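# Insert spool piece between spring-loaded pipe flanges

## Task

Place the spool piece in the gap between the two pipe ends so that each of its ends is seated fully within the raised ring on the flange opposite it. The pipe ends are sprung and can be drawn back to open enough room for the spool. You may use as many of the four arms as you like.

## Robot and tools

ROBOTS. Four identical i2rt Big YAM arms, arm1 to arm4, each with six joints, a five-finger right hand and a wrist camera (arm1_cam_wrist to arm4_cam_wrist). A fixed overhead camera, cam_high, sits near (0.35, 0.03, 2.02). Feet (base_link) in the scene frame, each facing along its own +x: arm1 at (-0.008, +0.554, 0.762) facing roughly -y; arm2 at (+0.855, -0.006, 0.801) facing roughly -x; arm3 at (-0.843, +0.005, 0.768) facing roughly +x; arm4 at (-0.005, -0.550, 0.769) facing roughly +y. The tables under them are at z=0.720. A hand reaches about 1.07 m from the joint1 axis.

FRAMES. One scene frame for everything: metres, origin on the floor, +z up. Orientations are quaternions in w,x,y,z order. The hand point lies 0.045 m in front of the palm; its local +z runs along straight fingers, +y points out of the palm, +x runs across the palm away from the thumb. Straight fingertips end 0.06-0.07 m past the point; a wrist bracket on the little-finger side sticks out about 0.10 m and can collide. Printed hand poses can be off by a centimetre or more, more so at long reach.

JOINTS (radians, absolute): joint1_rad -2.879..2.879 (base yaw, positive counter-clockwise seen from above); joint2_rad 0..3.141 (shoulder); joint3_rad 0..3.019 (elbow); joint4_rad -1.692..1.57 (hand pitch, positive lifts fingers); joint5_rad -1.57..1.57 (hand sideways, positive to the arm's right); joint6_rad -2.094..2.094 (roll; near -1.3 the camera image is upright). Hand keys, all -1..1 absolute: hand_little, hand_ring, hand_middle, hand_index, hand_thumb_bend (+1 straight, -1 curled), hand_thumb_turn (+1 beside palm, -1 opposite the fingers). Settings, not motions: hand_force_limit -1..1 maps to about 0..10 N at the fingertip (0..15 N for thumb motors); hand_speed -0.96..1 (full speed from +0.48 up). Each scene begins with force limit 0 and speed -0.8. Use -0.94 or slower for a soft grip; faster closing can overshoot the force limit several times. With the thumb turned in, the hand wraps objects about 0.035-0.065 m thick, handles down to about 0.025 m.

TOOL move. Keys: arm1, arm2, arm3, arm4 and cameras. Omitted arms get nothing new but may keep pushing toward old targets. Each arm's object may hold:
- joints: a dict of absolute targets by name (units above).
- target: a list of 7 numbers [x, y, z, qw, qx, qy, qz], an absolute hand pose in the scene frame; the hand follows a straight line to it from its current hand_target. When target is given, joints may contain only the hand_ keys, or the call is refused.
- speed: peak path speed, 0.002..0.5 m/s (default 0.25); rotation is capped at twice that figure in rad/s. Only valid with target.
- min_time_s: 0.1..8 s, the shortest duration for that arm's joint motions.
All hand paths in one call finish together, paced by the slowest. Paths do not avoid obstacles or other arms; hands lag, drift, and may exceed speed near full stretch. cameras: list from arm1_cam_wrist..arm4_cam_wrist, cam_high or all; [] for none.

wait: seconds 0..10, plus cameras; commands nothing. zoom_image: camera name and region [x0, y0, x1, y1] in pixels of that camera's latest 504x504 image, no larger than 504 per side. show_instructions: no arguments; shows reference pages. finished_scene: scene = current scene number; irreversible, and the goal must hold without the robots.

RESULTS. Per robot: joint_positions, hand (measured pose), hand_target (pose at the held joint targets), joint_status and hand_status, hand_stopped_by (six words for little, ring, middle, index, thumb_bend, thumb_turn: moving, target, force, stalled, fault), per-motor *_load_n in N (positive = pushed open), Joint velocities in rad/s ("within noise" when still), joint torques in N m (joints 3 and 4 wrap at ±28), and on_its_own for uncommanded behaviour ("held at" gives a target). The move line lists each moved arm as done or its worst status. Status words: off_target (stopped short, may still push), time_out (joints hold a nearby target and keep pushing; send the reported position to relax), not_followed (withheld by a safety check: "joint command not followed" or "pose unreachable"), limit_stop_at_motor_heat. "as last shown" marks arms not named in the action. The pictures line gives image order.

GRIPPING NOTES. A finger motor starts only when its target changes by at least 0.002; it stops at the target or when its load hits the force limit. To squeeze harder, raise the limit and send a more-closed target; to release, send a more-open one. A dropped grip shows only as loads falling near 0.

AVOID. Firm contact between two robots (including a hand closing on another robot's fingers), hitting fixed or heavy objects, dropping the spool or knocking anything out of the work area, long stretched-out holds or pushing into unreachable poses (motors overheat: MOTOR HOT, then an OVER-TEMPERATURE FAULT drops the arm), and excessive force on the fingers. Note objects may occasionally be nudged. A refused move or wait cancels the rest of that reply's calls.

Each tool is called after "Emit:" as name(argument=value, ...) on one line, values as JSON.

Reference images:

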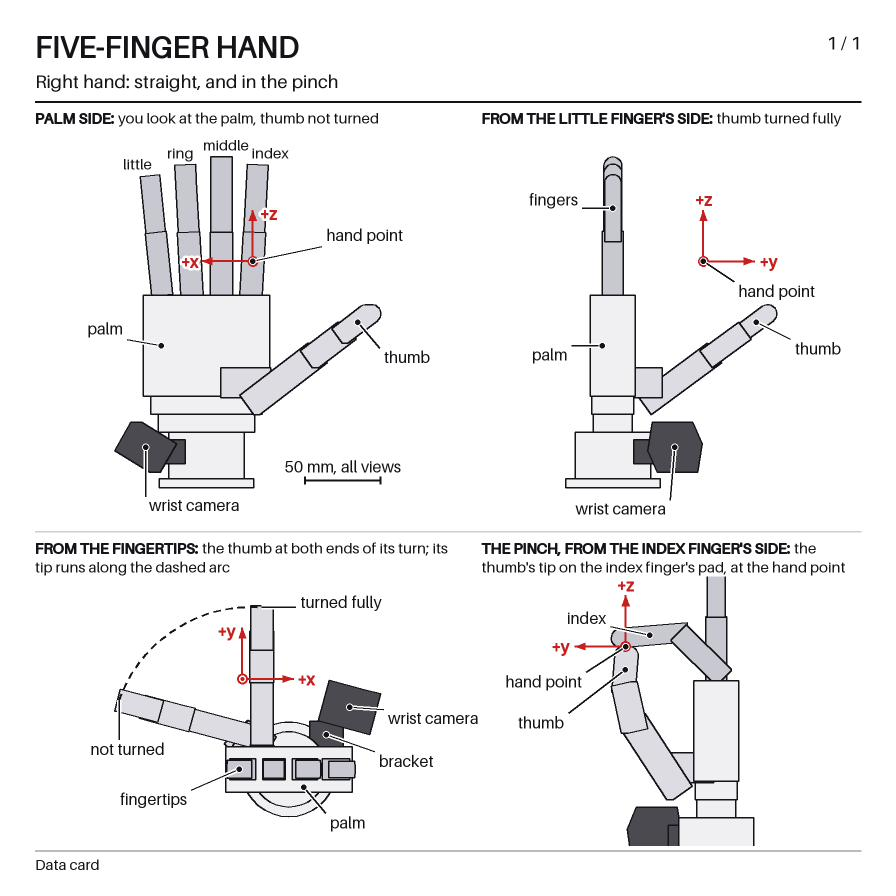

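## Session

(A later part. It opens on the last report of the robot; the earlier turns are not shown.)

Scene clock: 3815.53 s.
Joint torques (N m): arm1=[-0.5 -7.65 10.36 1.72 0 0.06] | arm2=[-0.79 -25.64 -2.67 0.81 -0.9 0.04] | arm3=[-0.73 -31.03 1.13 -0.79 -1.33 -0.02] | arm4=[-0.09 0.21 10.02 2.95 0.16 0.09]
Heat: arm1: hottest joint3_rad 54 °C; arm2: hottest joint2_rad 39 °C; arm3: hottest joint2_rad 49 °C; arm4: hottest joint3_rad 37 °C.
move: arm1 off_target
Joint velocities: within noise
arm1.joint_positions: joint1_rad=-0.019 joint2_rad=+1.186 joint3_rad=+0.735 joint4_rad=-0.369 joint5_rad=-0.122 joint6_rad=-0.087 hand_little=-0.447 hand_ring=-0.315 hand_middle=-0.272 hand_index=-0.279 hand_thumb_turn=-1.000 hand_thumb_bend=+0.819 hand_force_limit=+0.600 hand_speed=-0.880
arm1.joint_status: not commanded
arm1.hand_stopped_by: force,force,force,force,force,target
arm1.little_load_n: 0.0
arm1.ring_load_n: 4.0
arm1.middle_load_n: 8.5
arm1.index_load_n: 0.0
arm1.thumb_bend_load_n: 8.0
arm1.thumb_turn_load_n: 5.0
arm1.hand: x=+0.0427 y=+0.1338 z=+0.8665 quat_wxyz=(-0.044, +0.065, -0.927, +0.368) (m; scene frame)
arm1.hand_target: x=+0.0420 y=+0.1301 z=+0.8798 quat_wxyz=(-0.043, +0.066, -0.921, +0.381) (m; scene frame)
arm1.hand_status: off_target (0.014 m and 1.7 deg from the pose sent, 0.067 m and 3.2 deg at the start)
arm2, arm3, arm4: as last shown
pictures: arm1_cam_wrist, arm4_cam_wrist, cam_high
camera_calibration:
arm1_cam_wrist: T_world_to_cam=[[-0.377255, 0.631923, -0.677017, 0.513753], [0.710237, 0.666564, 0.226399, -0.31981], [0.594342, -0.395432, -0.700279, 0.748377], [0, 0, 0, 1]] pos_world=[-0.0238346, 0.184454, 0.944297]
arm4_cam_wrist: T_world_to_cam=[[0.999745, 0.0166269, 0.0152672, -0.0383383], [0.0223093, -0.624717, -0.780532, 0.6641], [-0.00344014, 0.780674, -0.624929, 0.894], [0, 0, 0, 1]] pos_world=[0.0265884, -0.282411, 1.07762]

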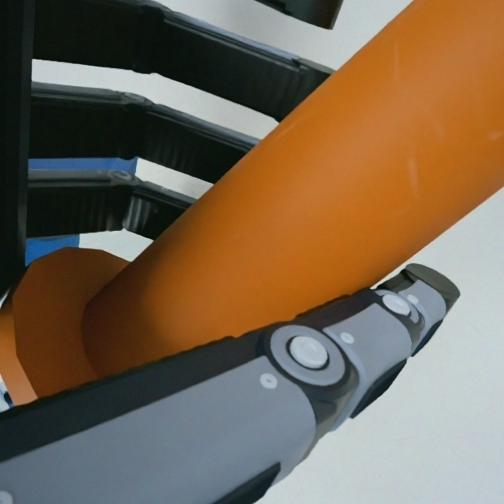

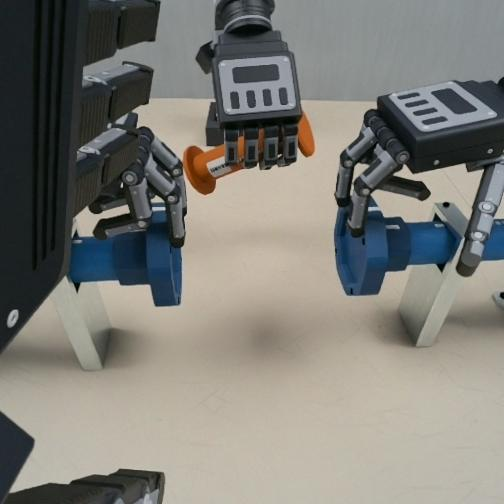

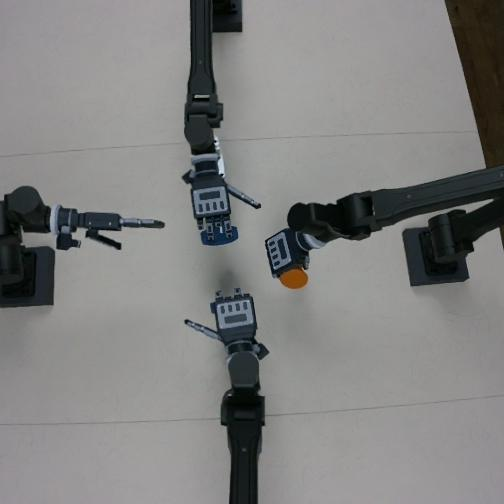

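Emit:
move(arm1={"target": [0.035, 0.225, 0.830, 0.0187, -0.0451, 0.9227, -0.3822], "speed": 0.1})

Emit:
move(arm1={"target": [0.035, 0.225, 0.780, 0.0187, -0.0451, 0.9227, -0.3822], "speed": 0.06}, cameras=["arm4_cam_wrist", "cam_high", "arm1_cam_wrist"])

Emit:
zoom_image(camera="arm4_cam_wrist", region=[140, 50, 350, 220])

Scene clock: 3836.67 s.
Joint torques (N m): arm1=[0.38 -3.78 10.13 2.58 0.11 0.14] | arm2=[-0.91 -25.64 -2.63 0.79 -0.89 0.06] | arm3=[-0.67 -30.97 1.22 -0.64 -1.37 -0.01] | arm4=[-0.09 0.15 10.03 2.95 0.15 0.08]
Heat: arm1: hottest joint3_rad 52 °C; arm2: hottest joint2_rad 39 °C; arm3: hottest joint2_rad 49 °C; arm4: hottest joint3_rad 37 °C.
move: arm1 off_target
Joint velocities: within noise
arm1.joint_positions: joint1_rad=-0.017 joint2_rad=+0.927 joint3_rad=+0.437 joint4_rad=-0.348 joint5_rad=-0.054 joint6_rad=-0.065 hand_little=-0.447 hand_ring=-0.315 hand_middle=-0.272 hand_index=-0.279 hand_thumb_turn=-1.000 hand_thumb_bend=+0.819 hand_force_limit=+0.600 hand_speed=-0.880
arm1.joint_status: not commanded
arm1.hand_stopped_by: force,force,force,force,force,target
arm1.little_load_n: 0.0
arm1.ring_load_n: 4.0
arm1.middle_load_n: 8.5
arm1.index_load_n: 0.0
arm1.thumb_bend_load_n: 8.5
arm1.thumb_turn_load_n: 5.0
arm1.hand: x=+0.0312 y=+0.2364 z=+0.8161 quat_wxyz=(-0.017, +0.044, -0.932, +0.358) (m; scene frame)
arm1.hand_target: x=+0.0349 y=+0.2255 z=+0.8301 quat_wxyz=(-0.019, +0.045, -0.923, +0.382) (m; scene frame)
arm1.hand_status: off_target (0.018 m and 3.0 deg from the pose sent, 0.099 m and 4.1 deg at the start)
arm2, arm3, arm4: as last shown
arm2.index_load_n: 33.0
arm3.ring_load_n: 24.5
arm3.thumb_turn_load_n: -0.5
pictures: none

Scene clock: 3838.20 s.
Joint torques (N m): arm1=[0.32 -2.61 8.72 2.7 0.06 0.14] | arm2=[-0.79 -25.52 -2.66 0.8 -0.9 0.06] | arm3=[-0.97 -31.03 1.13 -0.66 -1.34 -0.04] | arm4=[-0.09 0.21 10.03 2.95 0.15 0.08]
Heat: arm1: hottest joint3_rad 52 °C; arm2: hottest joint2_rad 39 °C; arm3: hottest joint2_rad 49 °C; arm4: hottest joint3_rad 37 °C.
move: arm1 done
Joint velocities: within noise
arm1.joint_positions: joint1_rad=-0.017 joint2_rad=+1.033 joint3_rad=+0.355 joint4_rad=-0.130 joint5_rad=-0.053 joint6_rad=-0.065 hand_little=-0.447 hand_ring=-0.316 hand_middle=-0.272 hand_index=-0.279 hand_thumb_turn=-1.000 hand_thumb_bend=+0.818 hand_force_limit=+0.600 hand_speed=-0.880
arm1.joint_status: not commanded
arm1.hand_stopped_by: force,force,force,force,force,target
arm1.little_load_n: 0.0
arm1.ring_load_n: 2.5
arm1.middle_load_n: 8.0
arm1.index_load_n: 0.0
arm1.thumb_bend_load_n: 6.5
arm1.thumb_turn_load_n: 5.5
arm1.hand: x=+0.0313 y=+0.2316 z=+0.7768 quat_wxyz=(-0.016, +0.044, -0.927, +0.372) (m; scene frame)
arm1.hand_target: x=+0.0349 y=+0.2252 z=+0.7803 quat_wxyz=(-0.019, +0.045, -0.923, +0.382) (m; scene frame)
arm1.hand_status: done (0.008 m and 1.3 deg from the pose sent, 0.038 m and 2.9 deg at the start)
arm2: as last shown
arm3.joint_positions: joint1_rad=-0.041 joint2_rad=+1.932 joint3_rad=+1.393 joint4_rad=+0.291 joint5_rad=-0.144 joint6_rad=-0.055 hand_little=-0.900 hand_ring=+0.011 hand_middle=-0.930 hand_index=+0.006 hand_thumb_turn=+1.000 hand_thumb_bend=+1.000 hand_force_limit=+0.960 hand_speed=+0.200
arm3.joint_status: not commanded
arm3.hand_stopped_by: target,target,target,target,target,target
arm3.little_load_n: 0.0
arm3.ring_load_n: 24.5
arm3.middle_load_n: 0.0
arm3.index_load_n: 30.0
arm3.thumb_bend_load_n: 0.0
arm3.thumb_turn_load_n: -0.5
arm3.hand: x=-0.0551 y=-0.0036 z=+0.9065 quat_wxyz=(-0.446, +0.581, -0.534, +0.423) (m; scene frame)
arm3.hand_target: x=-0.0953 y=+0.0004 z=+0.9413 quat_wxyz=(-0.451, +0.587, -0.533, +0.409) (m; scene frame)
arm3.hand_status: not commanded
arm4.joint_positions: joint1_rad=+0.151 joint2_rad=+0.534 joint3_rad=+0.387 joint4_rad=-0.031 joint5_rad=+0.242 joint6_rad=-1.269 hand_little=+1.000 hand_ring=+1.000 hand_middle=+1.000 hand_index=+1.000 hand_thumb_turn=+1.000 hand_thumb_bend=+1.000 hand_force_limit=+0.000 hand_speed=-0.800
arm4.joint_status: not commanded
arm4.hand_stopped_by: target,target,target,target,target,target
arm4.little_load_n: 0.0
arm4.ring_load_n: 0.0
arm4.middle_load_n: 0.0
arm4.index_load_n: 0.0
arm4.thumb_bend_load_n: 0.0
arm4.thumb_turn_load_n: 0.0
arm4.hand: x=+0.0291 y=-0.1950 z=+1.0074 quat_wxyz=(-0.497, +0.621, +0.441, +0.415) (m; scene frame)
arm4.hand_target: x=+0.0330 y=-0.1923 z=+1.0110 quat_wxyz=(-0.501, +0.625, +0.429, +0.418) (m; scene frame)
arm4.hand_status: not commanded
pictures: arm1_cam_wrist, arm4_cam_wrist, cam_high
camera_calibration:
arm1_cam_wrist: T_world_to_cam=[[-0.362107, 0.64802, -0.670036, 0.37729], [0.756962, 0.623899, 0.194314, -0.323324], [0.543955, -0.436829, -0.716445, 0.754561], [0, 0, 0, 1]] pos_world=[-0.0290842, 0.286845, 0.856226]
arm4_cam_wrist: T_world_to_cam=[[0.999745, 0.0166269, 0.0152672, -0.0383383], [0.0223093, -0.624717, -0.780532, 0.6641], [-0.00344014, 0.780674, -0.624929, 0.894], [0, 0, 0, 1]] pos_world=[0.0265884, -0.282411, 1.07762]

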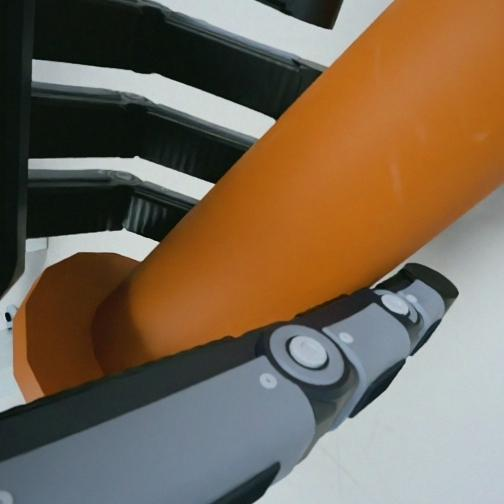

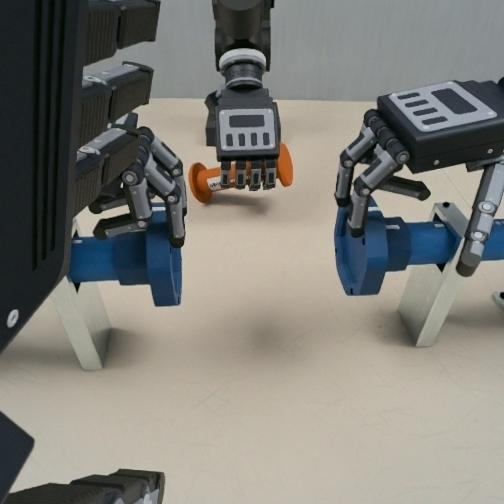

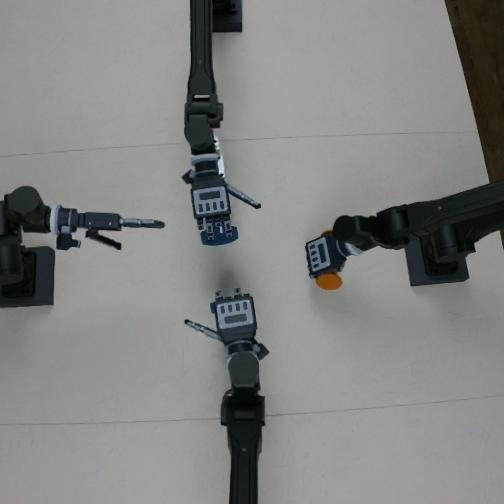

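Scaled by 2.400 from the camera's 504x504 image, which has a finer 720x720 frame.

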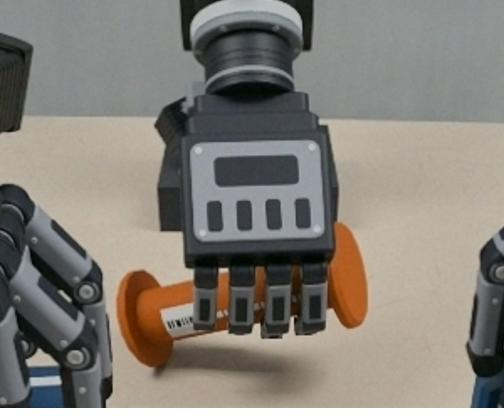

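Emit:
move(arm1={"target": [0.035, 0.225, 0.764, 0.0187, -0.0451, 0.9227, -0.3822], "speed": 0.03})

Emit:
move(arm1={"target": [0.035, 0.225, 0.752, 0.0187, -0.0451, 0.9227, -0.3822], "speed": 0.03}, cameras=["arm4_cam_wrist", "cam_high", "arm1_cam_wrist"])

Emit:
zoom_image(camera="arm4_cam_wrist", region=[140, 50, 350, 220])

Emit:
zoom_image(camera="cam_high", region=[280, 190, 400, 310])

Scene clock: 3850.20 s.
Joint torques (N m): arm1=[0.38 -2.73 8.06 2.62 0.03 0.13] | arm2=[-0.73 -25.88 -2.66 0.83 -0.9 0.05] | arm3=[-0.67 -30.8 1.25 -0.75 -1.34 -0.05] | arm4=[-0.09 0.21 10.03 2.92 0.16 0.08]
Heat: arm1: hottest joint3_rad 51 °C; arm2: hottest joint2_rad 39 °C; arm3: hottest joint2_rad 49 °C; arm4: hottest joint3_rad 37 °C.
move: arm1 done
Joint velocities: within noise
arm1.joint_positions: joint1_rad=-0.017 joint2_rad=+1.086 joint3_rad=+0.333 joint4_rad=-0.050 joint5_rad=-0.052 joint6_rad=-0.065 hand_little=-0.447 hand_ring=-0.316 hand_middle=-0.272 hand_index=-0.279 hand_thumb_turn=-1.000 hand_thumb_bend=+0.817 hand_force_limit=+0.600 hand_speed=-0.880
arm1.joint_status: not commanded
arm1.hand_stopped_by: force,force,force,force,force,target
arm1.little_load_n: 0.0
arm1.ring_load_n: 2.5
arm1.middle_load_n: 3.0
arm1.index_load_n: 3.5
arm1.thumb_bend_load_n: 5.5
arm1.thumb_turn_load_n: 2.5
arm1.hand: x=+0.0313 y=+0.2300 z=+0.7623 quat_wxyz=(-0.016, +0.043, -0.926, +0.374) (m; scene frame)
arm1.hand_target: x=+0.0349 y=+0.2252 z=+0.7642 quat_wxyz=(-0.019, +0.045, -0.923, +0.382) (m; scene frame)
arm1.hand_status: done (0.007 m and 1.1 deg from the pose sent, 0.015 m and 1.3 deg at the start)
arm2.joint_positions: joint1_rad=-0.030 joint2_rad=+1.896 joint3_rad=+1.114 joint4_rad=+0.563 joint5_rad=-0.134 joint6_rad=-0.036 hand_little=-1.000 hand_ring=-0.058 hand_middle=-0.950 hand_index=-0.057 hand_thumb_turn=+1.000 hand_thumb_bend=+1.000 hand_force_limit=+0.300 hand_speed=+0.200
arm2.joint_status: not commanded
arm2.hand_stopped_by: target,target,target,target,target,target
arm2.little_load_n: 0.0
arm2.ring_load_n: 25.0
arm2.middle_load_n: 0.0
arm2.index_load_n: 32.5
arm2.thumb_bend_load_n: 0.0
arm2.thumb_turn_load_n: 0.0
arm2.hand: x=+0.1320 y=-0.0167 z=+0.8885 quat_wxyz=(-0.432, +0.524, +0.574, -0.458) (m; scene frame)
arm2.hand_target: x=+0.1847 y=-0.0216 z=+0.8887 quat_wxyz=(-0.409, +0.533, +0.587, -0.451) (m; scene frame)
arm2.hand_status: not commanded
arm3, arm4: as last shown
arm3.ring_load_n: 24.0
arm3.thumb_turn_load_n: 0.0
pictures: none

Scene clock: 3851.30 s.
Joint torques (N m): arm1=[0.26 -2.9 7.72 2.62 0 0.12] | arm2=[-0.73 -25.47 -2.71 0.85 -0.92 0.05] | arm3=[-0.79 -30.92 1.21 -0.64 -1.36 -0.03] | arm4=[-0.09 0.15 10.03 2.95 0.15 0.08]
Heat: arm1: hottest joint3_rad 51 °C; arm2: hottest joint2_rad 39 °C; arm3: hottest joint2_rad 49 °C; arm4: hottest joint3_rad 37 °C.
move: arm1 done
Joint velocities: within noise
arm1.joint_positions: joint1_rad=-0.017 joint2_rad=+1.133 joint3_rad=+0.315 joint4_rad=+0.013 joint5_rad=-0.052 joint6_rad=-0.065 hand_little=-0.447 hand_ring=-0.316 hand_middle=-0.273 hand_index=-0.278 hand_thumb_turn=-1.000 hand_thumb_bend=+0.816 hand_force_limit=+0.600 hand_speed=-0.880
arm1.joint_status: not commanded
arm1.hand_stopped_by: force,force,force,force,force,target
arm1.little_load_n: 1.0
arm1.ring_load_n: 0.0
arm1.middle_load_n: 0.0
arm1.index_load_n: 4.0
arm1.thumb_bend_load_n: 3.0
arm1.thumb_turn_load_n: 1.0
arm1.hand: x=+0.0313 y=+0.2306 z=+0.7496 quat_wxyz=(-0.016, +0.043, -0.927, +0.373) (m; scene frame)
arm1.hand_target: x=+0.0349 y=+0.2253 z=+0.7521 quat_wxyz=(-0.019, +0.045, -0.923, +0.382) (m; scene frame)
arm1.hand_status: done (0.007 m and 1.2 deg from the pose sent, 0.012 m and 1.1 deg at the start)
arm2, arm3, arm4: as last shown
arm2.index_load_n: 33.0
arm3.thumb_turn_load_n: -0.5
pictures: arm1_cam_wrist, arm4_cam_wrist, cam_high
camera_calibration:
arm1_cam_wrist: T_world_to_cam=[[-0.362073, 0.646532, -0.67149, 0.361211], [0.757671, 0.623748, 0.192023, -0.315579], [0.54299, -0.439242, -0.715701, 0.734767], [0, 0, 0, 1]] pos_world=[-0.0290817, 0.286048, 0.829021]
arm4_cam_wrist: T_world_to_cam=[[0.999745, 0.0166269, 0.0152672, -0.0383383], [0.0223093, -0.624717, -0.780532, 0.6641], [-0.00344014, 0.780674, -0.624929, 0.894], [0, 0, 0, 1]] pos_world=[0.0265884, -0.282411, 1.07762]

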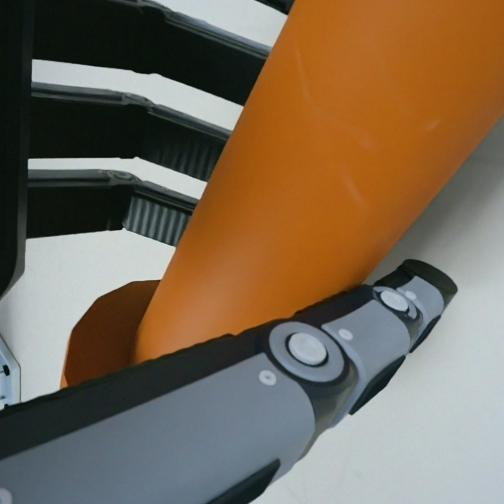

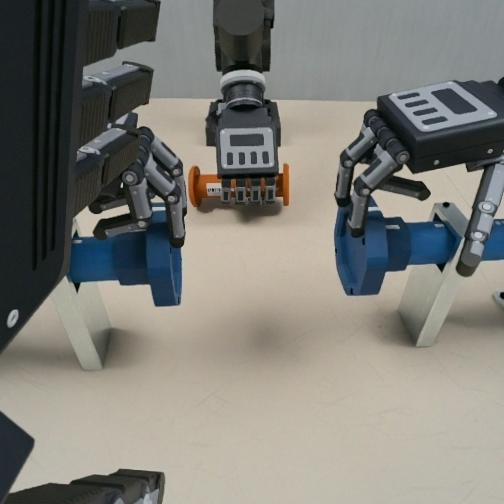

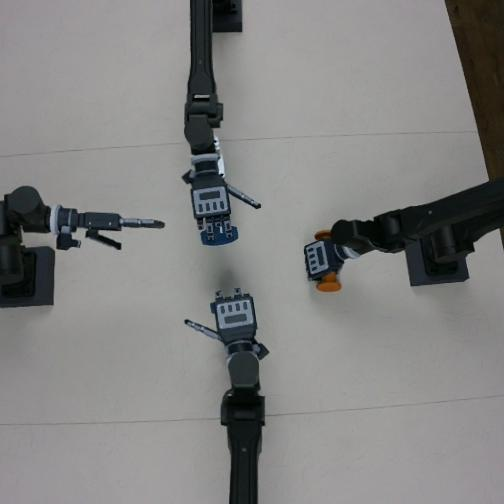

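Scaled by 2.400 from the camera's 504x504 image, which has a finer 720x720 frame.

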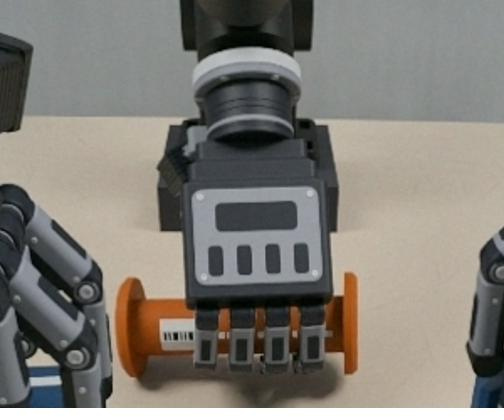

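Scaled by 4.200 from the camera's 504x504 image, which has a finer 720x720 frame.

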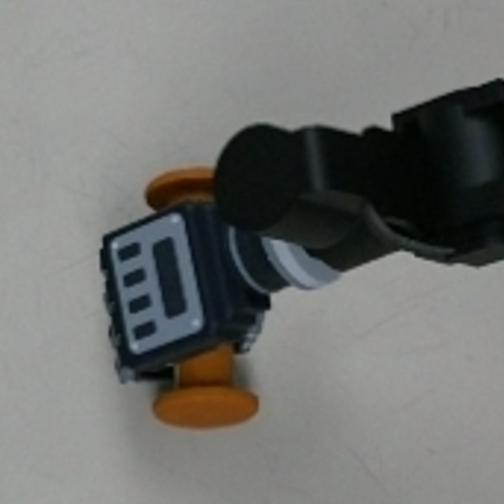

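Emit:
move(arm1={"joints": {"hand_little": 0.3, "hand_ring": 0.3, "hand_middle": 0.3, "hand_index": 0.3, "hand_thumb_bend": 1.0, "hand_speed": -0.6}})

Emit:
move(arm1={"target": [0.035, 0.245, 0.830, 0.0187, -0.0451, 0.9227, -0.3822], "speed": 0.1}, cameras=["arm4_cam_wrist", "cam_high", "arm1_cam_wrist"])

Emit:
zoom_image(camera="cam_high", region=[280, 190, 400, 310])

Emit:
zoom_image(camera="arm4_cam_wrist", region=[140, 50, 350, 220])

Scene clock: 3897.23 s.
Joint torques (N m): arm1=[0.26 -2.67 7.76 2.24 0.02 0.13] | arm2=[-0.91 -25.58 -2.63 0.87 -0.9 0.07] | arm3=[-0.73 -30.92 1.32 -0.75 -1.36 -0.01] | arm4=[-0.15 0.15 10.03 2.95 0.16 0.08]
Heat: arm1: hottest joint3_rad 47 °C; arm2: hottest joint2_rad 39 °C; arm3: hottest joint2_rad 50 °C; arm4: hottest joint3_rad 37 °C.
move: arm1 done
Joint velocities: within noise
arm1.joint_positions: joint1_rad=-0.017 joint2_rad=+1.129 joint3_rad=+0.315 joint4_rad=+0.023 joint5_rad=-0.052 joint6_rad=-0.065 hand_little=+0.300 hand_ring=+0.300 hand_middle=+0.299 hand_index=+0.300 hand_thumb_turn=-1.000 hand_thumb_bend=+1.000 hand_force_limit=+0.600 hand_speed=-0.600
arm1.joint_status: all done
arm1.hand_stopped_by: target,target,target,target,target,target
arm1.little_load_n: 0.0
arm1.ring_load_n: 0.0
arm1.middle_load_n: -3.5
arm1.index_load_n: 0.0
arm1.thumb_bend_load_n: 0.0
arm1.thumb_turn_load_n: 0.0
arm1.hand: x=+0.0313 y=+0.2275 z=+0.7524 quat_wxyz=(-0.016, +0.043, -0.924, +0.380) (m; scene frame)
arm1.hand_target: x=+0.0349 y=+0.2253 z=+0.7521 quat_wxyz=(-0.019, +0.045, -0.923, +0.382) (m; scene frame)
arm1.hand_status: not commanded
arm2, arm3, arm4: as last shown
arm2.index_load_n: 32.5
arm3.index_load_n: 30.5
arm3.thumb_turn_load_n: 0.0
arm4.middle_load_n: -0.5
pictures: none

Scene clock: 3898.93 s.
Joint torques (N m): arm1=[0.38 -1.9 13.76 1.4 0.1 0.13] | arm2=[-0.62 -25.64 -2.67 0.8 -0.9 0.06] | arm3=[-0.79 -31.09 1.22 -0.73 -1.35 -0.05] | arm4=[-0.09 0.15 10.03 2.95 0.16 0.08]
Heat: arm1: hottest joint3_rad 47 °C; arm2: hottest joint2_rad 39 °C; arm3: hottest joint2_rad 50 °C; arm4: hottest joint3_rad 37 °C.
move: arm1 off_target
Joint velocities: within noise
arm1.joint_positions: joint1_rad=-0.015 joint2_rad=+0.835 joint3_rad=+0.357 joint4_rad=-0.360 joint5_rad=-0.052 joint6_rad=-0.064 hand_little=+0.300 hand_ring=+0.300 hand_middle=+0.299 hand_index=+0.300 hand_thumb_turn=-1.000 hand_thumb_bend=+1.000 hand_force_limit=+0.600 hand_speed=-0.600
arm1.joint_status: not commanded
arm1.hand_stopped_by: target,target,target,target,target,target
arm1.little_load_n: 0.0
arm1.ring_load_n: -0.5
arm1.middle_load_n: 0.0
arm1.index_load_n: 0.0
arm1.thumb_bend_load_n: 0.0
arm1.thumb_turn_load_n: 0.0
arm1.hand: x=+0.0313 y=+0.2649 z=+0.8033 quat_wxyz=(-0.017, +0.043, -0.932, +0.359) (m; scene frame)
arm1.hand_target: x=+0.0350 y=+0.2458 z=+0.8297 quat_wxyz=(-0.019, +0.045, -0.923, +0.382) (m; scene frame)
arm1.hand_status: off_target (0.034 m and 2.9 deg from the pose sent, 0.080 m and 0.4 deg at the start)
arm2, arm3, arm4: as last shown
arm2.index_load_n: 33.0
arm2.thumb_turn_load_n: -0.5
arm3.index_load_n: 30.0
arm3.thumb_turn_load_n: -0.5
arm4.middle_load_n: 0.0
pictures: arm1_cam_wrist, arm4_cam_wrist, cam_high
camera_calibration:
arm1_cam_wrist: T_world_to_cam=[[-0.361617, 0.667364, -0.651044, 0.353053], [0.757056, 0.617747, 0.212732, -0.362354], [0.54415, -0.41595, -0.72862, 0.792385], [0, 0, 0, 1]] pos_world=[-0.0291839, 0.31782, 0.884285]
arm4_cam_wrist: T_world_to_cam=[[0.999745, 0.0166269, 0.0152672, -0.0383383], [0.0223093, -0.624717, -0.780532, 0.6641], [-0.00344014, 0.780674, -0.624929, 0.894], [0, 0, 0, 1]] pos_world=[0.0265884, -0.282411, 1.07762]

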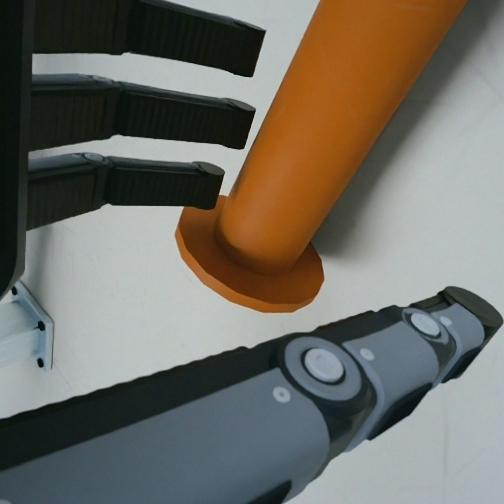

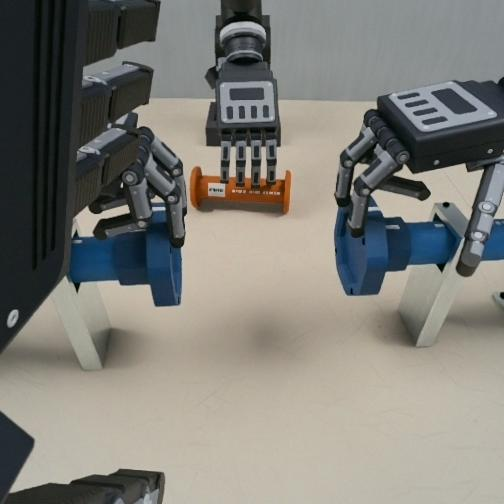

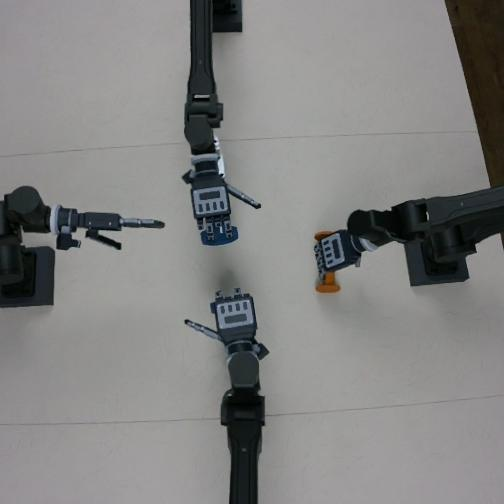

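Scaled by 4.200 from the camera's 504x504 image, which has a finer 720x720 frame.

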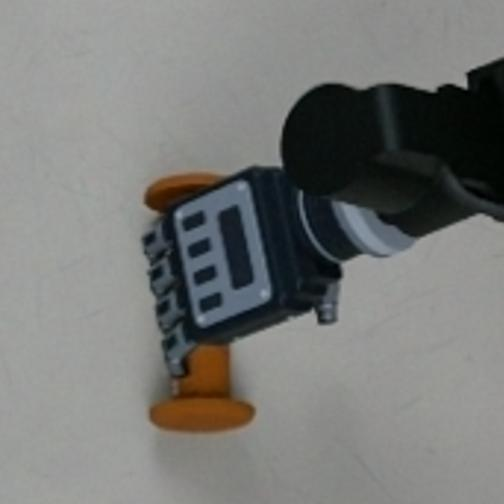

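Scaled by 2.400 from the camera's 504x504 image, which has a finer 720x720 frame.

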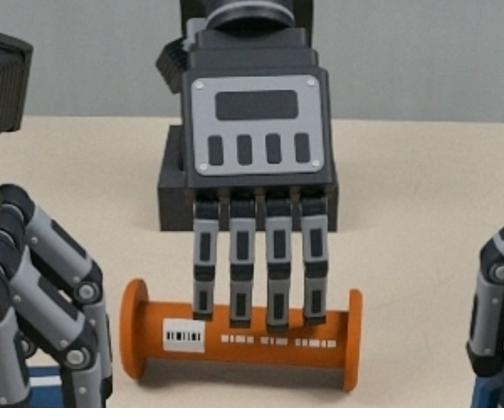

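Emit:
move(arm1={"target": [0.034, 0.218, 0.815, -0.0073, 0.0178, 0.9236, -0.3826], "speed": 0.1, "joints": {"hand_little": 0.14, "hand_ring": 0.14, "hand_middle": 0.14, "hand_index": 0.14}}, cameras=["arm1_cam_wrist"])

Emit:
move(arm1={"target": [0.034, 0.2225, 0.775, -0.0073, 0.0178, 0.9236, -0.3826], "speed": 0.08}, cameras=["arm1_cam_wrist", "arm4_cam_wrist", "cam_high"])

Emit:
zoom_image(camera="cam_high", region=[280, 190, 400, 310])

Scene clock: 4001.07 s.
Joint torques (N m): arm1=[0.56 -1.61 13.37 2.39 0.18 0.17] | arm2=[-0.73 -25.58 -2.62 0.8 -0.91 0.05] | arm3=[-1.03 -30.97 1.21 -0.69 -1.37 -0.03] | arm4=[-0.09 0.15 10.03 2.95 0.15 0.08]
Heat: arm1: hottest joint3_rad 52 °C; arm2: hottest joint2_rad 39 °C; arm3: hottest joint2_rad 50 °C; arm4: hottest joint3_rad 37 °C.
move: arm1 off_target
Joint velocities: within noise
arm1.joint_positions: joint1_rad=+0.029 joint2_rad=+0.934 joint3_rad=+0.371 joint4_rad=-0.284 joint5_rad=+0.077 joint6_rad=+0.063 hand_little=+0.140 hand_ring=+0.140 hand_middle=+0.140 hand_index=+0.140 hand_thumb_turn=-1.000 hand_thumb_bend=+1.000 hand_force_limit=+0.600 hand_speed=-0.600
arm1.joint_status: all done
arm1.hand_stopped_by: target,target,target,target,target,target
arm1.little_load_n: 0.0
arm1.ring_load_n: 0.0
arm1.middle_load_n: 0.0
arm1.index_load_n: 0.0
arm1.thumb_bend_load_n: 0.0
arm1.thumb_turn_load_n: 0.5
arm1.hand: x=+0.0280 y=+0.2460 z=+0.7917 quat_wxyz=(+0.012, -0.018, -0.935, +0.355) (m; scene frame)
arm1.hand_target: x=+0.0338 y=+0.2203 z=+0.8162 quat_wxyz=(+0.007, -0.018, -0.924, +0.383) (m; scene frame)
arm1.hand_status: off_target (0.037 m and 3.5 deg from the pose sent, 0.048 m and 8.1 deg at the start)
arm2, arm3, arm4: as last shown
arm2.ring_load_n: 24.5
arm4.thumb_turn_load_n: -0.5
pictures: arm1_cam_wrist
camera_calibration:
arm1_cam_wrist: T_world_to_cam=[[-0.275132, 0.716436, -0.64111, 0.33457], [0.835956, 0.507635, 0.208528, -0.317535], [0.474847, -0.478567, -0.738576, 0.803175], [0, 0, 0, 1]] pos_world=[-0.0238891, 0.305866, 0.873917]

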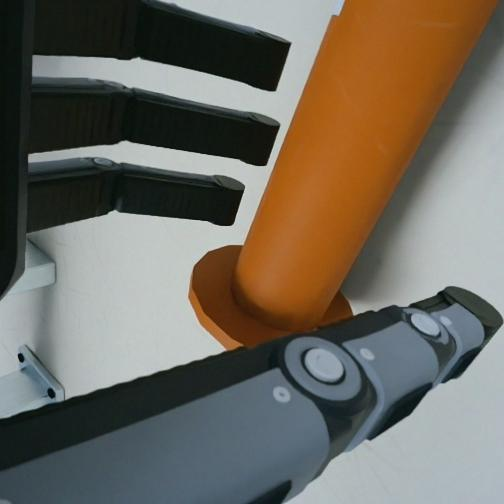

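Scene clock: 4002.37 s.
Joint torques (N m): arm1=[0.56 -2.26 8.28 2.47 0.2 0.15] | arm2=[-0.67 -25.52 -2.7 0.8 -0.91 0.06] | arm3=[-0.85 -31.03 1.21 -0.75 -1.38 -0.05] | arm4=[-0.15 0.15 10.03 2.93 0.15 0.08]
Heat: arm1: hottest joint3_rad 52 °C; arm2: hottest joint2_rad 39 °C; arm3: hottest joint2_rad 50 °C; arm4: hottest joint3_rad 37 °C.
move: arm1 done
Joint velocities: within noise
arm1.joint_positions: joint1_rad=+0.031 joint2_rad=+1.040 joint3_rad=+0.348 joint4_rad=-0.103 joint5_rad=+0.078 joint6_rad=+0.065 hand_little=+0.140 hand_ring=+0.140 hand_middle=+0.140 hand_index=+0.140 hand_thumb_turn=-1.000 hand_thumb_bend=+1.000 hand_force_limit=+0.600 hand_speed=-0.600
arm1.joint_status: not commanded
arm1.hand_stopped_by: target,target,target,target,target,target
arm1.little_load_n: 0.0
arm1.ring_load_n: 0.0
arm1.middle_load_n: 0.0
arm1.index_load_n: 0.0
arm1.thumb_bend_load_n: 0.0
arm1.thumb_turn_load_n: 0.0
arm1.hand: x=+0.0294 y=+0.2250 z=+0.7755 quat_wxyz=(+0.011, -0.019, -0.925, +0.379) (m; scene frame)
arm1.hand_target: x=+0.0340 y=+0.2226 z=+0.7752 quat_wxyz=(+0.007, -0.018, -0.924, +0.383) (m; scene frame)
arm1.hand_status: done (0.005 m and 0.6 deg from the pose sent, 0.029 m and 3.5 deg at the start)
arm2, arm3, arm4: as last shown
arm2.ring_load_n: 25.0
arm2.thumb_turn_load_n: 0.0
arm3.thumb_bend_load_n: 0.5
arm4.thumb_turn_load_n: 0.0
pictures: arm1_cam_wrist, arm4_cam_wrist, cam_high
camera_calibration:
arm1_cam_wrist: T_world_to_cam=[[-0.272654, 0.681887, -0.678742, 0.376547], [0.835755, 0.517349, 0.184019, -0.2879], [0.476627, -0.517088, -0.710948, 0.767625], [0, 0, 0, 1]] pos_world=[-0.02259, 0.289112, 0.854298]
arm4_cam_wrist: T_world_to_cam=[[0.999745, 0.0166269, 0.0152672, -0.0383383], [0.0223093, -0.624717, -0.780532, 0.6641], [-0.00344014, 0.780674, -0.624929, 0.894], [0, 0, 0, 1]] pos_world=[0.0265884, -0.282411, 1.07762]

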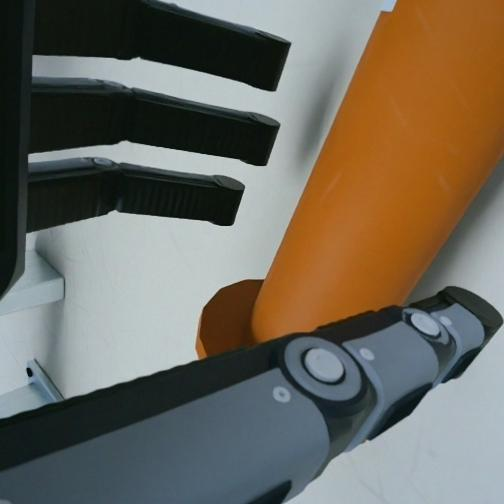

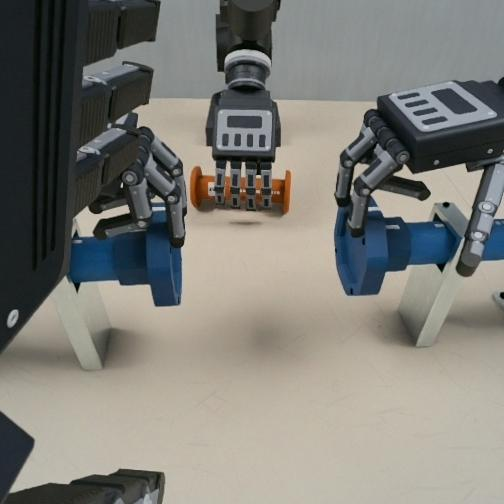

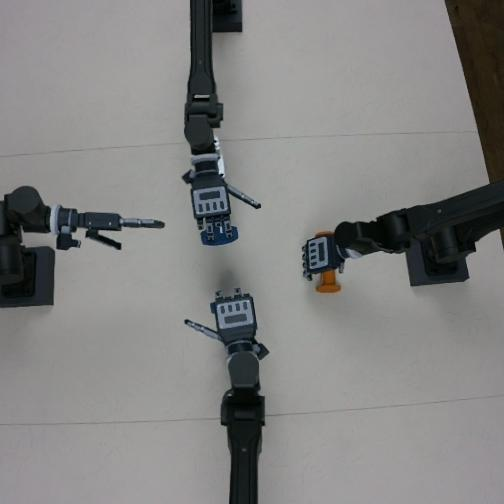

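Scaled by 4.200 from the camera's 504x504 image, which has a finer 720x720 frame.

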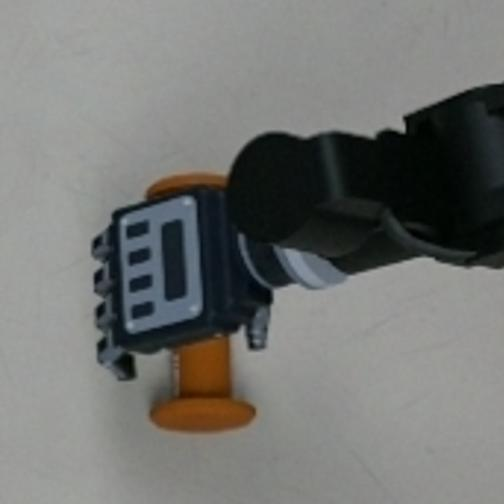

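Emit:
move(arm1={"target": [0.0375, 0.2265, 0.7535, -0.0073, 0.0178, 0.9236, -0.3826], "speed": 0.05}, cameras=["arm1_cam_wrist", "arm4_cam_wrist", "cam_high"])

Emit:
zoom_image(camera="arm4_cam_wrist", region=[140, 50, 350, 220])

Emit:
zoom_image(camera="cam_high", region=[280, 190, 400, 310])

Scene clock: 4017.30 s.
Joint torques (N m): arm1=[0.56 -2.32 7.49 2.45 0.2 0.15] | arm2=[-0.91 -25.82 -2.65 0.81 -0.9 0.06] | arm3=[-0.44 -31.21 1.2 -0.76 -1.38 -0.02] | arm4=[-0.15 0.15 10.03 2.95 0.15 0.08]
Heat: arm1: hottest joint3_rad 50 °C; arm2: hottest joint2_rad 39 °C; arm3: hottest joint2_rad 50 °C; arm4: hottest joint3_rad 37 °C.
move: arm1 done
Joint velocities: within noise
arm1.joint_positions: joint1_rad=+0.046 joint2_rad=+1.104 joint3_rad=+0.310 joint4_rad=+0.001 joint5_rad=+0.089 joint6_rad=+0.076 hand_little=+0.140 hand_ring=+0.140 hand_middle=+0.140 hand_index=+0.140 hand_thumb_turn=-1.000 hand_thumb_bend=+1.000 hand_force_limit=+0.600 hand_speed=-0.600
arm1.joint_status: not commanded
arm1.hand_stopped_by: target,target,target,target,target,target
arm1.little_load_n: 0.0
arm1.ring_load_n: 0.0
arm1.middle_load_n: 0.0
arm1.index_load_n: 0.0
arm1.thumb_bend_load_n: 0.0
arm1.thumb_turn_load_n: 0.0
arm1.hand: x=+0.0330 y=+0.2279 z=+0.7547 quat_wxyz=(+0.011, -0.019, -0.925, +0.380) (m; scene frame)
arm1.hand_target: x=+0.0375 y=+0.2266 z=+0.7537 quat_wxyz=(+0.007, -0.018, -0.924, +0.383) (m; scene frame)
arm1.hand_status: done (0.005 m and 0.5 deg from the pose sent, 0.023 m and 0.6 deg at the start)
arm2, arm3, arm4: as last shown
arm3.ring_load_n: 24.5
arm3.index_load_n: 30.5
arm3.thumb_bend_load_n: 0.0
arm3.thumb_turn_load_n: 0.0
pictures: arm1_cam_wrist, arm4_cam_wrist, cam_high
camera_calibration:
arm1_cam_wrist: T_world_to_cam=[[-0.272708, 0.680756, -0.679854, 0.362523], [0.83575, 0.517676, 0.18312, -0.287877], [0.476604, -0.51825, -0.710117, 0.752294], [0, 0, 0, 1]] pos_world=[-0.01909, 0.292114, 0.833395]
arm4_cam_wrist: T_world_to_cam=[[0.999745, 0.0166269, 0.0152672, -0.0383383], [0.0223093, -0.624717, -0.780532, 0.6641], [-0.00344014, 0.780674, -0.624929, 0.894], [0, 0, 0, 1]] pos_world=[0.0265884, -0.282411, 1.07762]

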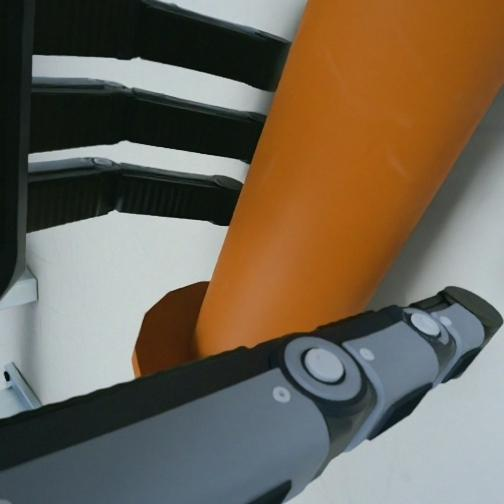

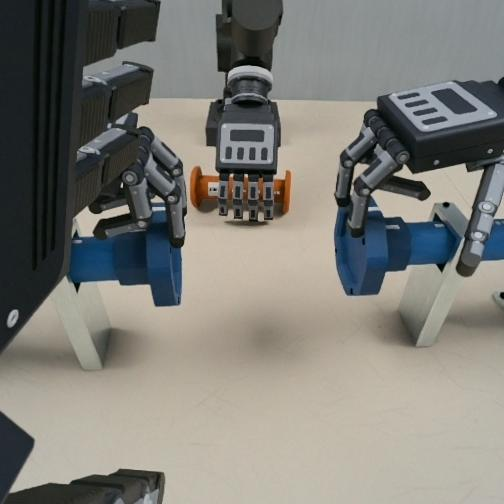

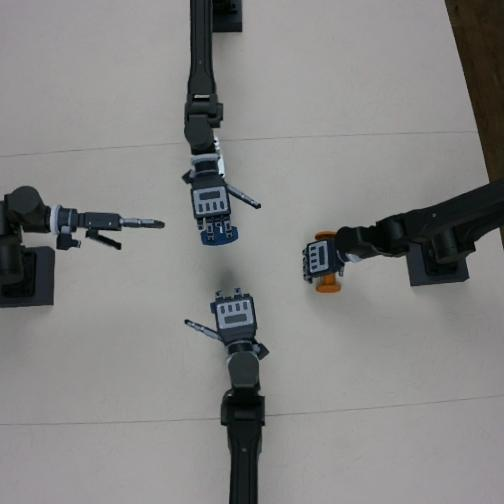

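Scaled by 2.400 from the camera's 504x504 image, which has a finer 720x720 frame.

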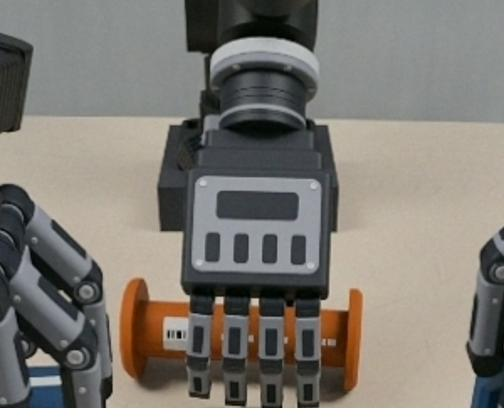

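Scaled by 4.200 from the camera's 504x504 image, which has a finer 720x720 frame.

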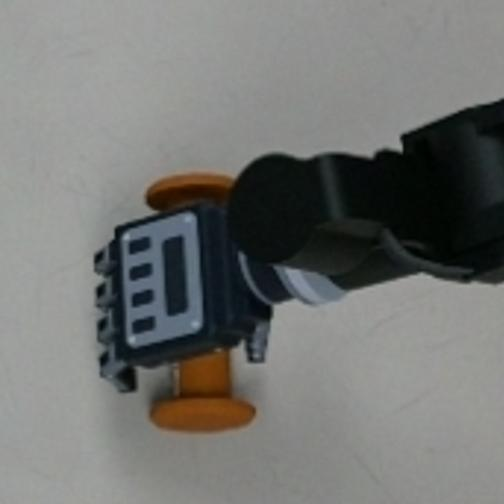

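Emit:
move(arm1={"target": [0.0425, 0.2265, 0.7535, -0.0073, 0.0178, 0.9236, -0.3826], "speed": 0.05})

Emit:
move(arm1={"joints": {"hand_little": -0.6, "hand_ring": -0.6, "hand_middle": -0.6, "hand_index": -0.6, "hand_thumb_bend": -0.5, "hand_force_limit": -0.1, "hand_speed": -0.85}})

Emit:
move(arm1={"joints": {"hand_little": -0.65, "hand_ring": -0.65, "hand_middle": -0.65, "hand_index": -0.65, "hand_thumb_bend": -0.55, "hand_force_limit": 0.75, "hand_speed": -0.88}}, cameras=["arm1_cam_wrist", "arm4_cam_wrist", "cam_high"])

Emit:
zoom_image(camera="arm4_cam_wrist", region=[140, 50, 350, 220])

Emit:
zoom_image(camera="cam_high", region=[280, 190, 400, 310])

Scene clock: 4036.67 s.
Joint torques (N m): arm1=[0.5 -2.49 7.6 2.4 0.19 0.16] | arm2=[-0.67 -25.76 -2.71 0.81 -0.91 0.06] | arm3=[-1.14 -31.09 1.26 -0.73 -1.38 -0.04] | arm4=[-0.09 0.15 10.04 2.95 0.15 0.08]
Heat: arm1: hottest joint3_rad 48 °C; arm2: hottest joint2_rad 40 °C; arm3: hottest joint2_rad 50 °C; arm4: hottest joint3_rad 37 °C.
move: arm1 done
Joint velocities: within noise
arm1.joint_positions: joint1_rad=+0.068 joint2_rad=+1.106 joint3_rad=+0.310 joint4_rad=+0.001 joint5_rad=+0.104 joint6_rad=+0.091 hand_little=+0.140 hand_ring=+0.140 hand_middle=+0.140 hand_index=+0.140 hand_thumb_turn=-1.000 hand_thumb_bend=+1.000 hand_force_limit=+0.600 hand_speed=-0.600
arm1.joint_status: not commanded
arm1.hand_stopped_by: target,target,target,target,target,target
arm1.little_load_n: 0.0
arm1.ring_load_n: 0.0
arm1.middle_load_n: 0.0
arm1.index_load_n: 0.0
arm1.thumb_bend_load_n: 0.0
arm1.thumb_turn_load_n: 0.0
arm1.hand: x=+0.0379 y=+0.2282 z=+0.7543 quat_wxyz=(+0.011, -0.019, -0.925, +0.380) (m; scene frame)
arm1.hand_target: x=+0.0425 y=+0.2266 z=+0.7537 quat_wxyz=(+0.007, -0.018, -0.924, +0.383) (m; scene frame)
arm1.hand_status: done (0.005 m and 0.6 deg from the pose sent, 0.010 m and 0.6 deg at the start)
arm2: as last shown
arm2.little_load_n: 0.5
arm2.thumb_turn_load_n: -0.5
arm3.joint_positions: joint1_rad=-0.041 joint2_rad=+1.932 joint3_rad=+1.393 joint4_rad=+0.291 joint5_rad=-0.144 joint6_rad=-0.055 hand_little=-0.900 hand_ring=+0.011 hand_middle=-0.930 hand_index=+0.006 hand_thumb_turn=+1.000 hand_thumb_bend=+1.000 hand_force_limit=+0.960 hand_speed=+0.200
arm3.joint_status: not commanded
arm3.hand_stopped_by: target,target,target,target,target,target
arm3.little_load_n: 0.0
arm3.ring_load_n: 24.0
arm3.middle_load_n: 0.0
arm3.index_load_n: 30.0
arm3.thumb_bend_load_n: 0.0
arm3.thumb_turn_load_n: 0.0
arm3.hand: x=-0.0551 y=-0.0036 z=+0.9065 quat_wxyz=(-0.446, +0.581, -0.534, +0.423) (m; scene frame)
arm3.hand_target: x=-0.0953 y=+0.0004 z=+0.9413 quat_wxyz=(-0.451, +0.587, -0.533, +0.409) (m; scene frame)
arm3.hand_status: not commanded
arm4.joint_positions: joint1_rad=+0.151 joint2_rad=+0.534 joint3_rad=+0.387 joint4_rad=-0.031 joint5_rad=+0.242 joint6_rad=-1.269 hand_little=+1.000 hand_ring=+1.000 hand_middle=+1.000 hand_index=+1.000 hand_thumb_turn=+1.000 hand_thumb_bend=+1.000 hand_force_limit=+0.000 hand_speed=-0.800
arm4.joint_status: not commanded
arm4.hand_stopped_by: target,target,target,target,target,target
arm4.little_load_n: 0.0
arm4.ring_load_n: 0.0
arm4.middle_load_n: 0.0
arm4.index_load_n: 0.0
arm4.thumb_bend_load_n: 0.0
arm4.thumb_turn_load_n: 0.0
arm4.hand: x=+0.0291 y=-0.1950 z=+1.0074 quat_wxyz=(-0.497, +0.621, +0.441, +0.415) (m; scene frame)
arm4.hand_target: x=+0.0330 y=-0.1923 z=+1.0110 quat_wxyz=(-0.501, +0.625, +0.429, +0.418) (m; scene frame)
arm4.hand_status: not commanded
pictures: none

Scene clock: 4042.90 s.
Joint torques (N m): arm1=[0.56 -2.67 7.57 2.39 0.18 0.11] | arm2=[-0.67 -25.58 -2.67 0.81 -0.89 0.06] | arm3=[-0.56 -30.74 1.18 -0.79 -1.35 -0.02] | arm4=[-0.09 0.15 10.03 2.93 0.15 0.08]
Heat: arm1: hottest joint3_rad 48 °C; arm2: hottest joint2_rad 40 °C; arm3: hottest joint2_rad 50 °C; arm4: hottest joint3_rad 37 °C.
move: arm1 off_target
Joint velocities: within noise
arm1.joint_positions: joint1_rad=+0.068 joint2_rad=+1.109 joint3_rad=+0.310 joint4_rad=+0.001 joint5_rad=+0.105 joint6_rad=+0.095 hand_little=-0.385 hand_ring=-0.260 hand_middle=-0.205 hand_index=-0.232 hand_thumb_turn=-1.000 hand_thumb_bend=+0.815 hand_force_limit=-0.100 hand_speed=-0.850
arm1.joint_status: hand_little off_target (ended at -0.385, target -0.600); hand_ring off_target (ended at -0.260, target -0.600); hand_middle off_target (ended at -0.205, target -0.600); hand_index off_target (ended at -0.232, target -0.600); hand_thumb_bend off_target (ended at +0.815, target -0.500); the others done
arm1.hand_stopped_by: force,force,force,force,force,target
arm1.little_load_n: 4.5
arm1.ring_load_n: 2.0
arm1.middle_load_n: 0.0
arm1.index_load_n: 5.0
arm1.thumb_bend_load_n: 11.0
arm1.thumb_turn_load_n: 5.5
arm1.hand: x=+0.0380 y=+0.2285 z=+0.7536 quat_wxyz=(+0.010, -0.021, -0.925, +0.379) (m; scene frame)
arm1.hand_target: x=+0.0424 y=+0.2266 z=+0.7536 quat_wxyz=(+0.007, -0.018, -0.924, +0.383) (m; scene frame)
arm1.hand_status: not commanded
arm2.joint_positions: joint1_rad=-0.030 joint2_rad=+1.896 joint3_rad=+1.114 joint4_rad=+0.563 joint5_rad=-0.134 joint6_rad=-0.036 hand_little=-1.000 hand_ring=-0.058 hand_middle=-0.950 hand_index=-0.057 hand_thumb_turn=+1.000 hand_thumb_bend=+1.000 hand_force_limit=+0.300 hand_speed=+0.200
arm2.joint_status: not commanded
arm2.hand_stopped_by: target,target,target,target,target,target
arm2.little_load_n: 0.0
arm2.ring_load_n: 25.0
arm2.middle_load_n: 0.0
arm2.index_load_n: 33.0
arm2.thumb_bend_load_n: 0.0
arm2.thumb_turn_load_n: 0.0
arm2.hand: x=+0.1320 y=-0.0167 z=+0.8885 quat_wxyz=(-0.432, +0.524, +0.574, -0.458) (m; scene frame)
arm2.hand_target: x=+0.1847 y=-0.0216 z=+0.8887 quat_wxyz=(-0.409, +0.533, +0.587, -0.451) (m; scene frame)
arm2.hand_status: not commanded
arm3, arm4: as last shown
arm3.thumb_bend_load_n: 0.5
arm4.thumb_bend_load_n: 0.5
pictures: none

Scene clock: 4043.67 s.
Joint torques (N m): arm1=[0.44 -2.84 7.72 2.39 0.17 0.11] | arm2=[-0.85 -25.58 -2.63 0.81 -0.89 0.07] | arm3=[-0.85 -30.45 1.28 -0.69 -1.38 -0.02] | arm4=[-0.15 0.15 10.03 2.95 0.15 0.08]
Heat: arm1: hottest joint3_rad 48 °C; arm2: hottest joint2_rad 40 °C; arm3: hottest joint2_rad 50 °C; arm4: hottest joint3_rad 37 °C.
move: arm1 off_target
Joint velocities: within noise
arm1.joint_positions: joint1_rad=+0.068 joint2_rad=+1.112 joint3_rad=+0.307 joint4_rad=+0.001 joint5_rad=+0.105 joint6_rad=+0.096 hand_little=-0.516 hand_ring=-0.312 hand_middle=-0.257 hand_index=-0.273 hand_thumb_turn=-0.999 hand_thumb_bend=+0.822 hand_force_limit=+0.750 hand_speed=-0.880
arm1.joint_status: hand_little off_target (ended at -0.516, target -0.650); hand_ring off_target (ended at -0.312, target -0.650); hand_middle off_target (ended at -0.257, target -0.650); hand_index off_target (ended at -0.273, target -0.650); hand_thumb_bend off_target (ended at +0.822, target -0.550); the others done
arm1.hand_stopped_by: force,force,force,force,force,target
arm1.little_load_n: 8.0
arm1.ring_load_n: 1.0
arm1.middle_load_n: 4.5
arm1.index_load_n: 10.5
arm1.thumb_bend_load_n: 26.5
arm1.thumb_turn_load_n: 15.5
arm1.hand: x=+0.0381 y=+0.2300 z=+0.7519 quat_wxyz=(+0.010, -0.021, -0.926, +0.376) (m; scene frame)
arm1.hand_target: x=+0.0425 y=+0.2268 z=+0.7535 quat_wxyz=(+0.007, -0.018, -0.924, +0.382) (m; scene frame)
arm1.hand_status: not commanded
arm2, arm3, arm4: as last shown
arm2.thumb_turn_load_n: -0.5
arm3.thumb_bend_load_n: 0.0
arm3.thumb_turn_load_n: -0.5
arm4.thumb_bend_load_n: 0.0
pictures: arm1_cam_wrist, arm4_cam_wrist, cam_high
camera_calibration:
arm1_cam_wrist: T_world_to_cam=[[-0.268786, 0.686711, -0.675413, 0.355711], [0.837241, 0.513259, 0.188658, -0.295935], [0.476215, -0.514775, -0.7129, 0.750213], [0, 0, 0, 1]] pos_world=[-0.0138836, 0.293811, 0.830909]
arm4_cam_wrist: T_world_to_cam=[[0.999745, 0.0166269, 0.0152672, -0.0383383], [0.0223093, -0.624717, -0.780532, 0.6641], [-0.00344014, 0.780674, -0.624929, 0.894], [0, 0, 0, 1]] pos_world=[0.0265884, -0.282411, 1.07762]

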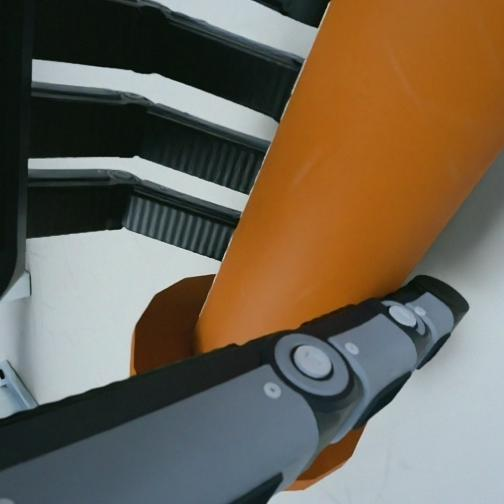

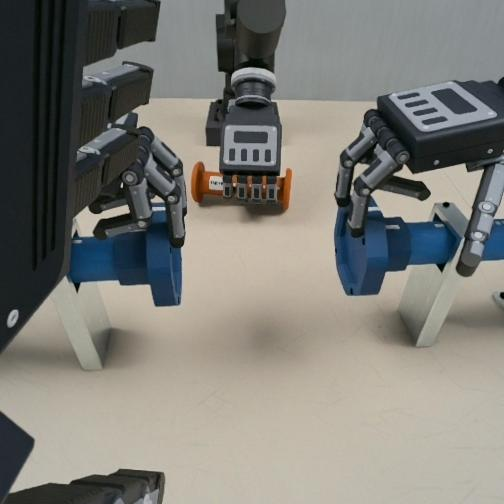

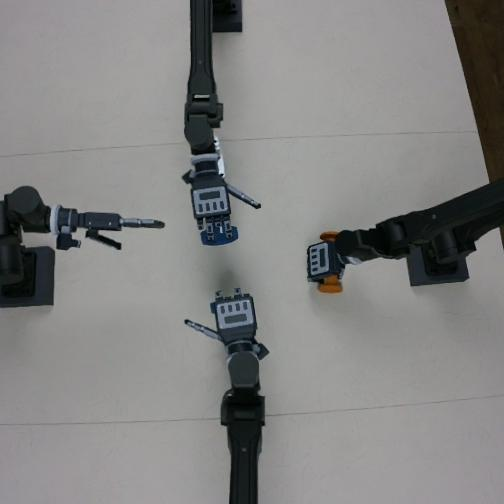

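Scaled by 2.400 from the camera's 504x504 image, which has a finer 720x720 frame.

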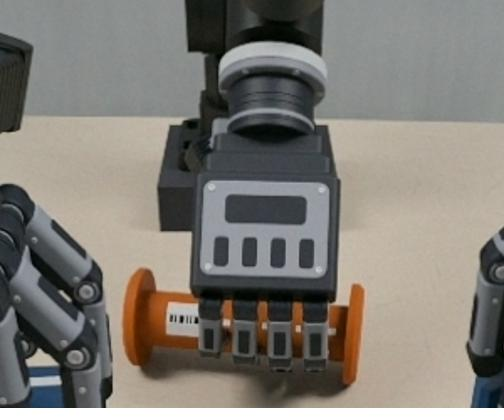

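Scaled by 4.200 from the camera's 504x504 image, which has a finer 720x720 frame.

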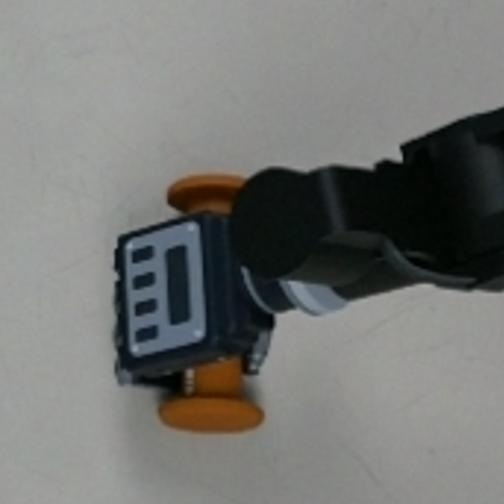

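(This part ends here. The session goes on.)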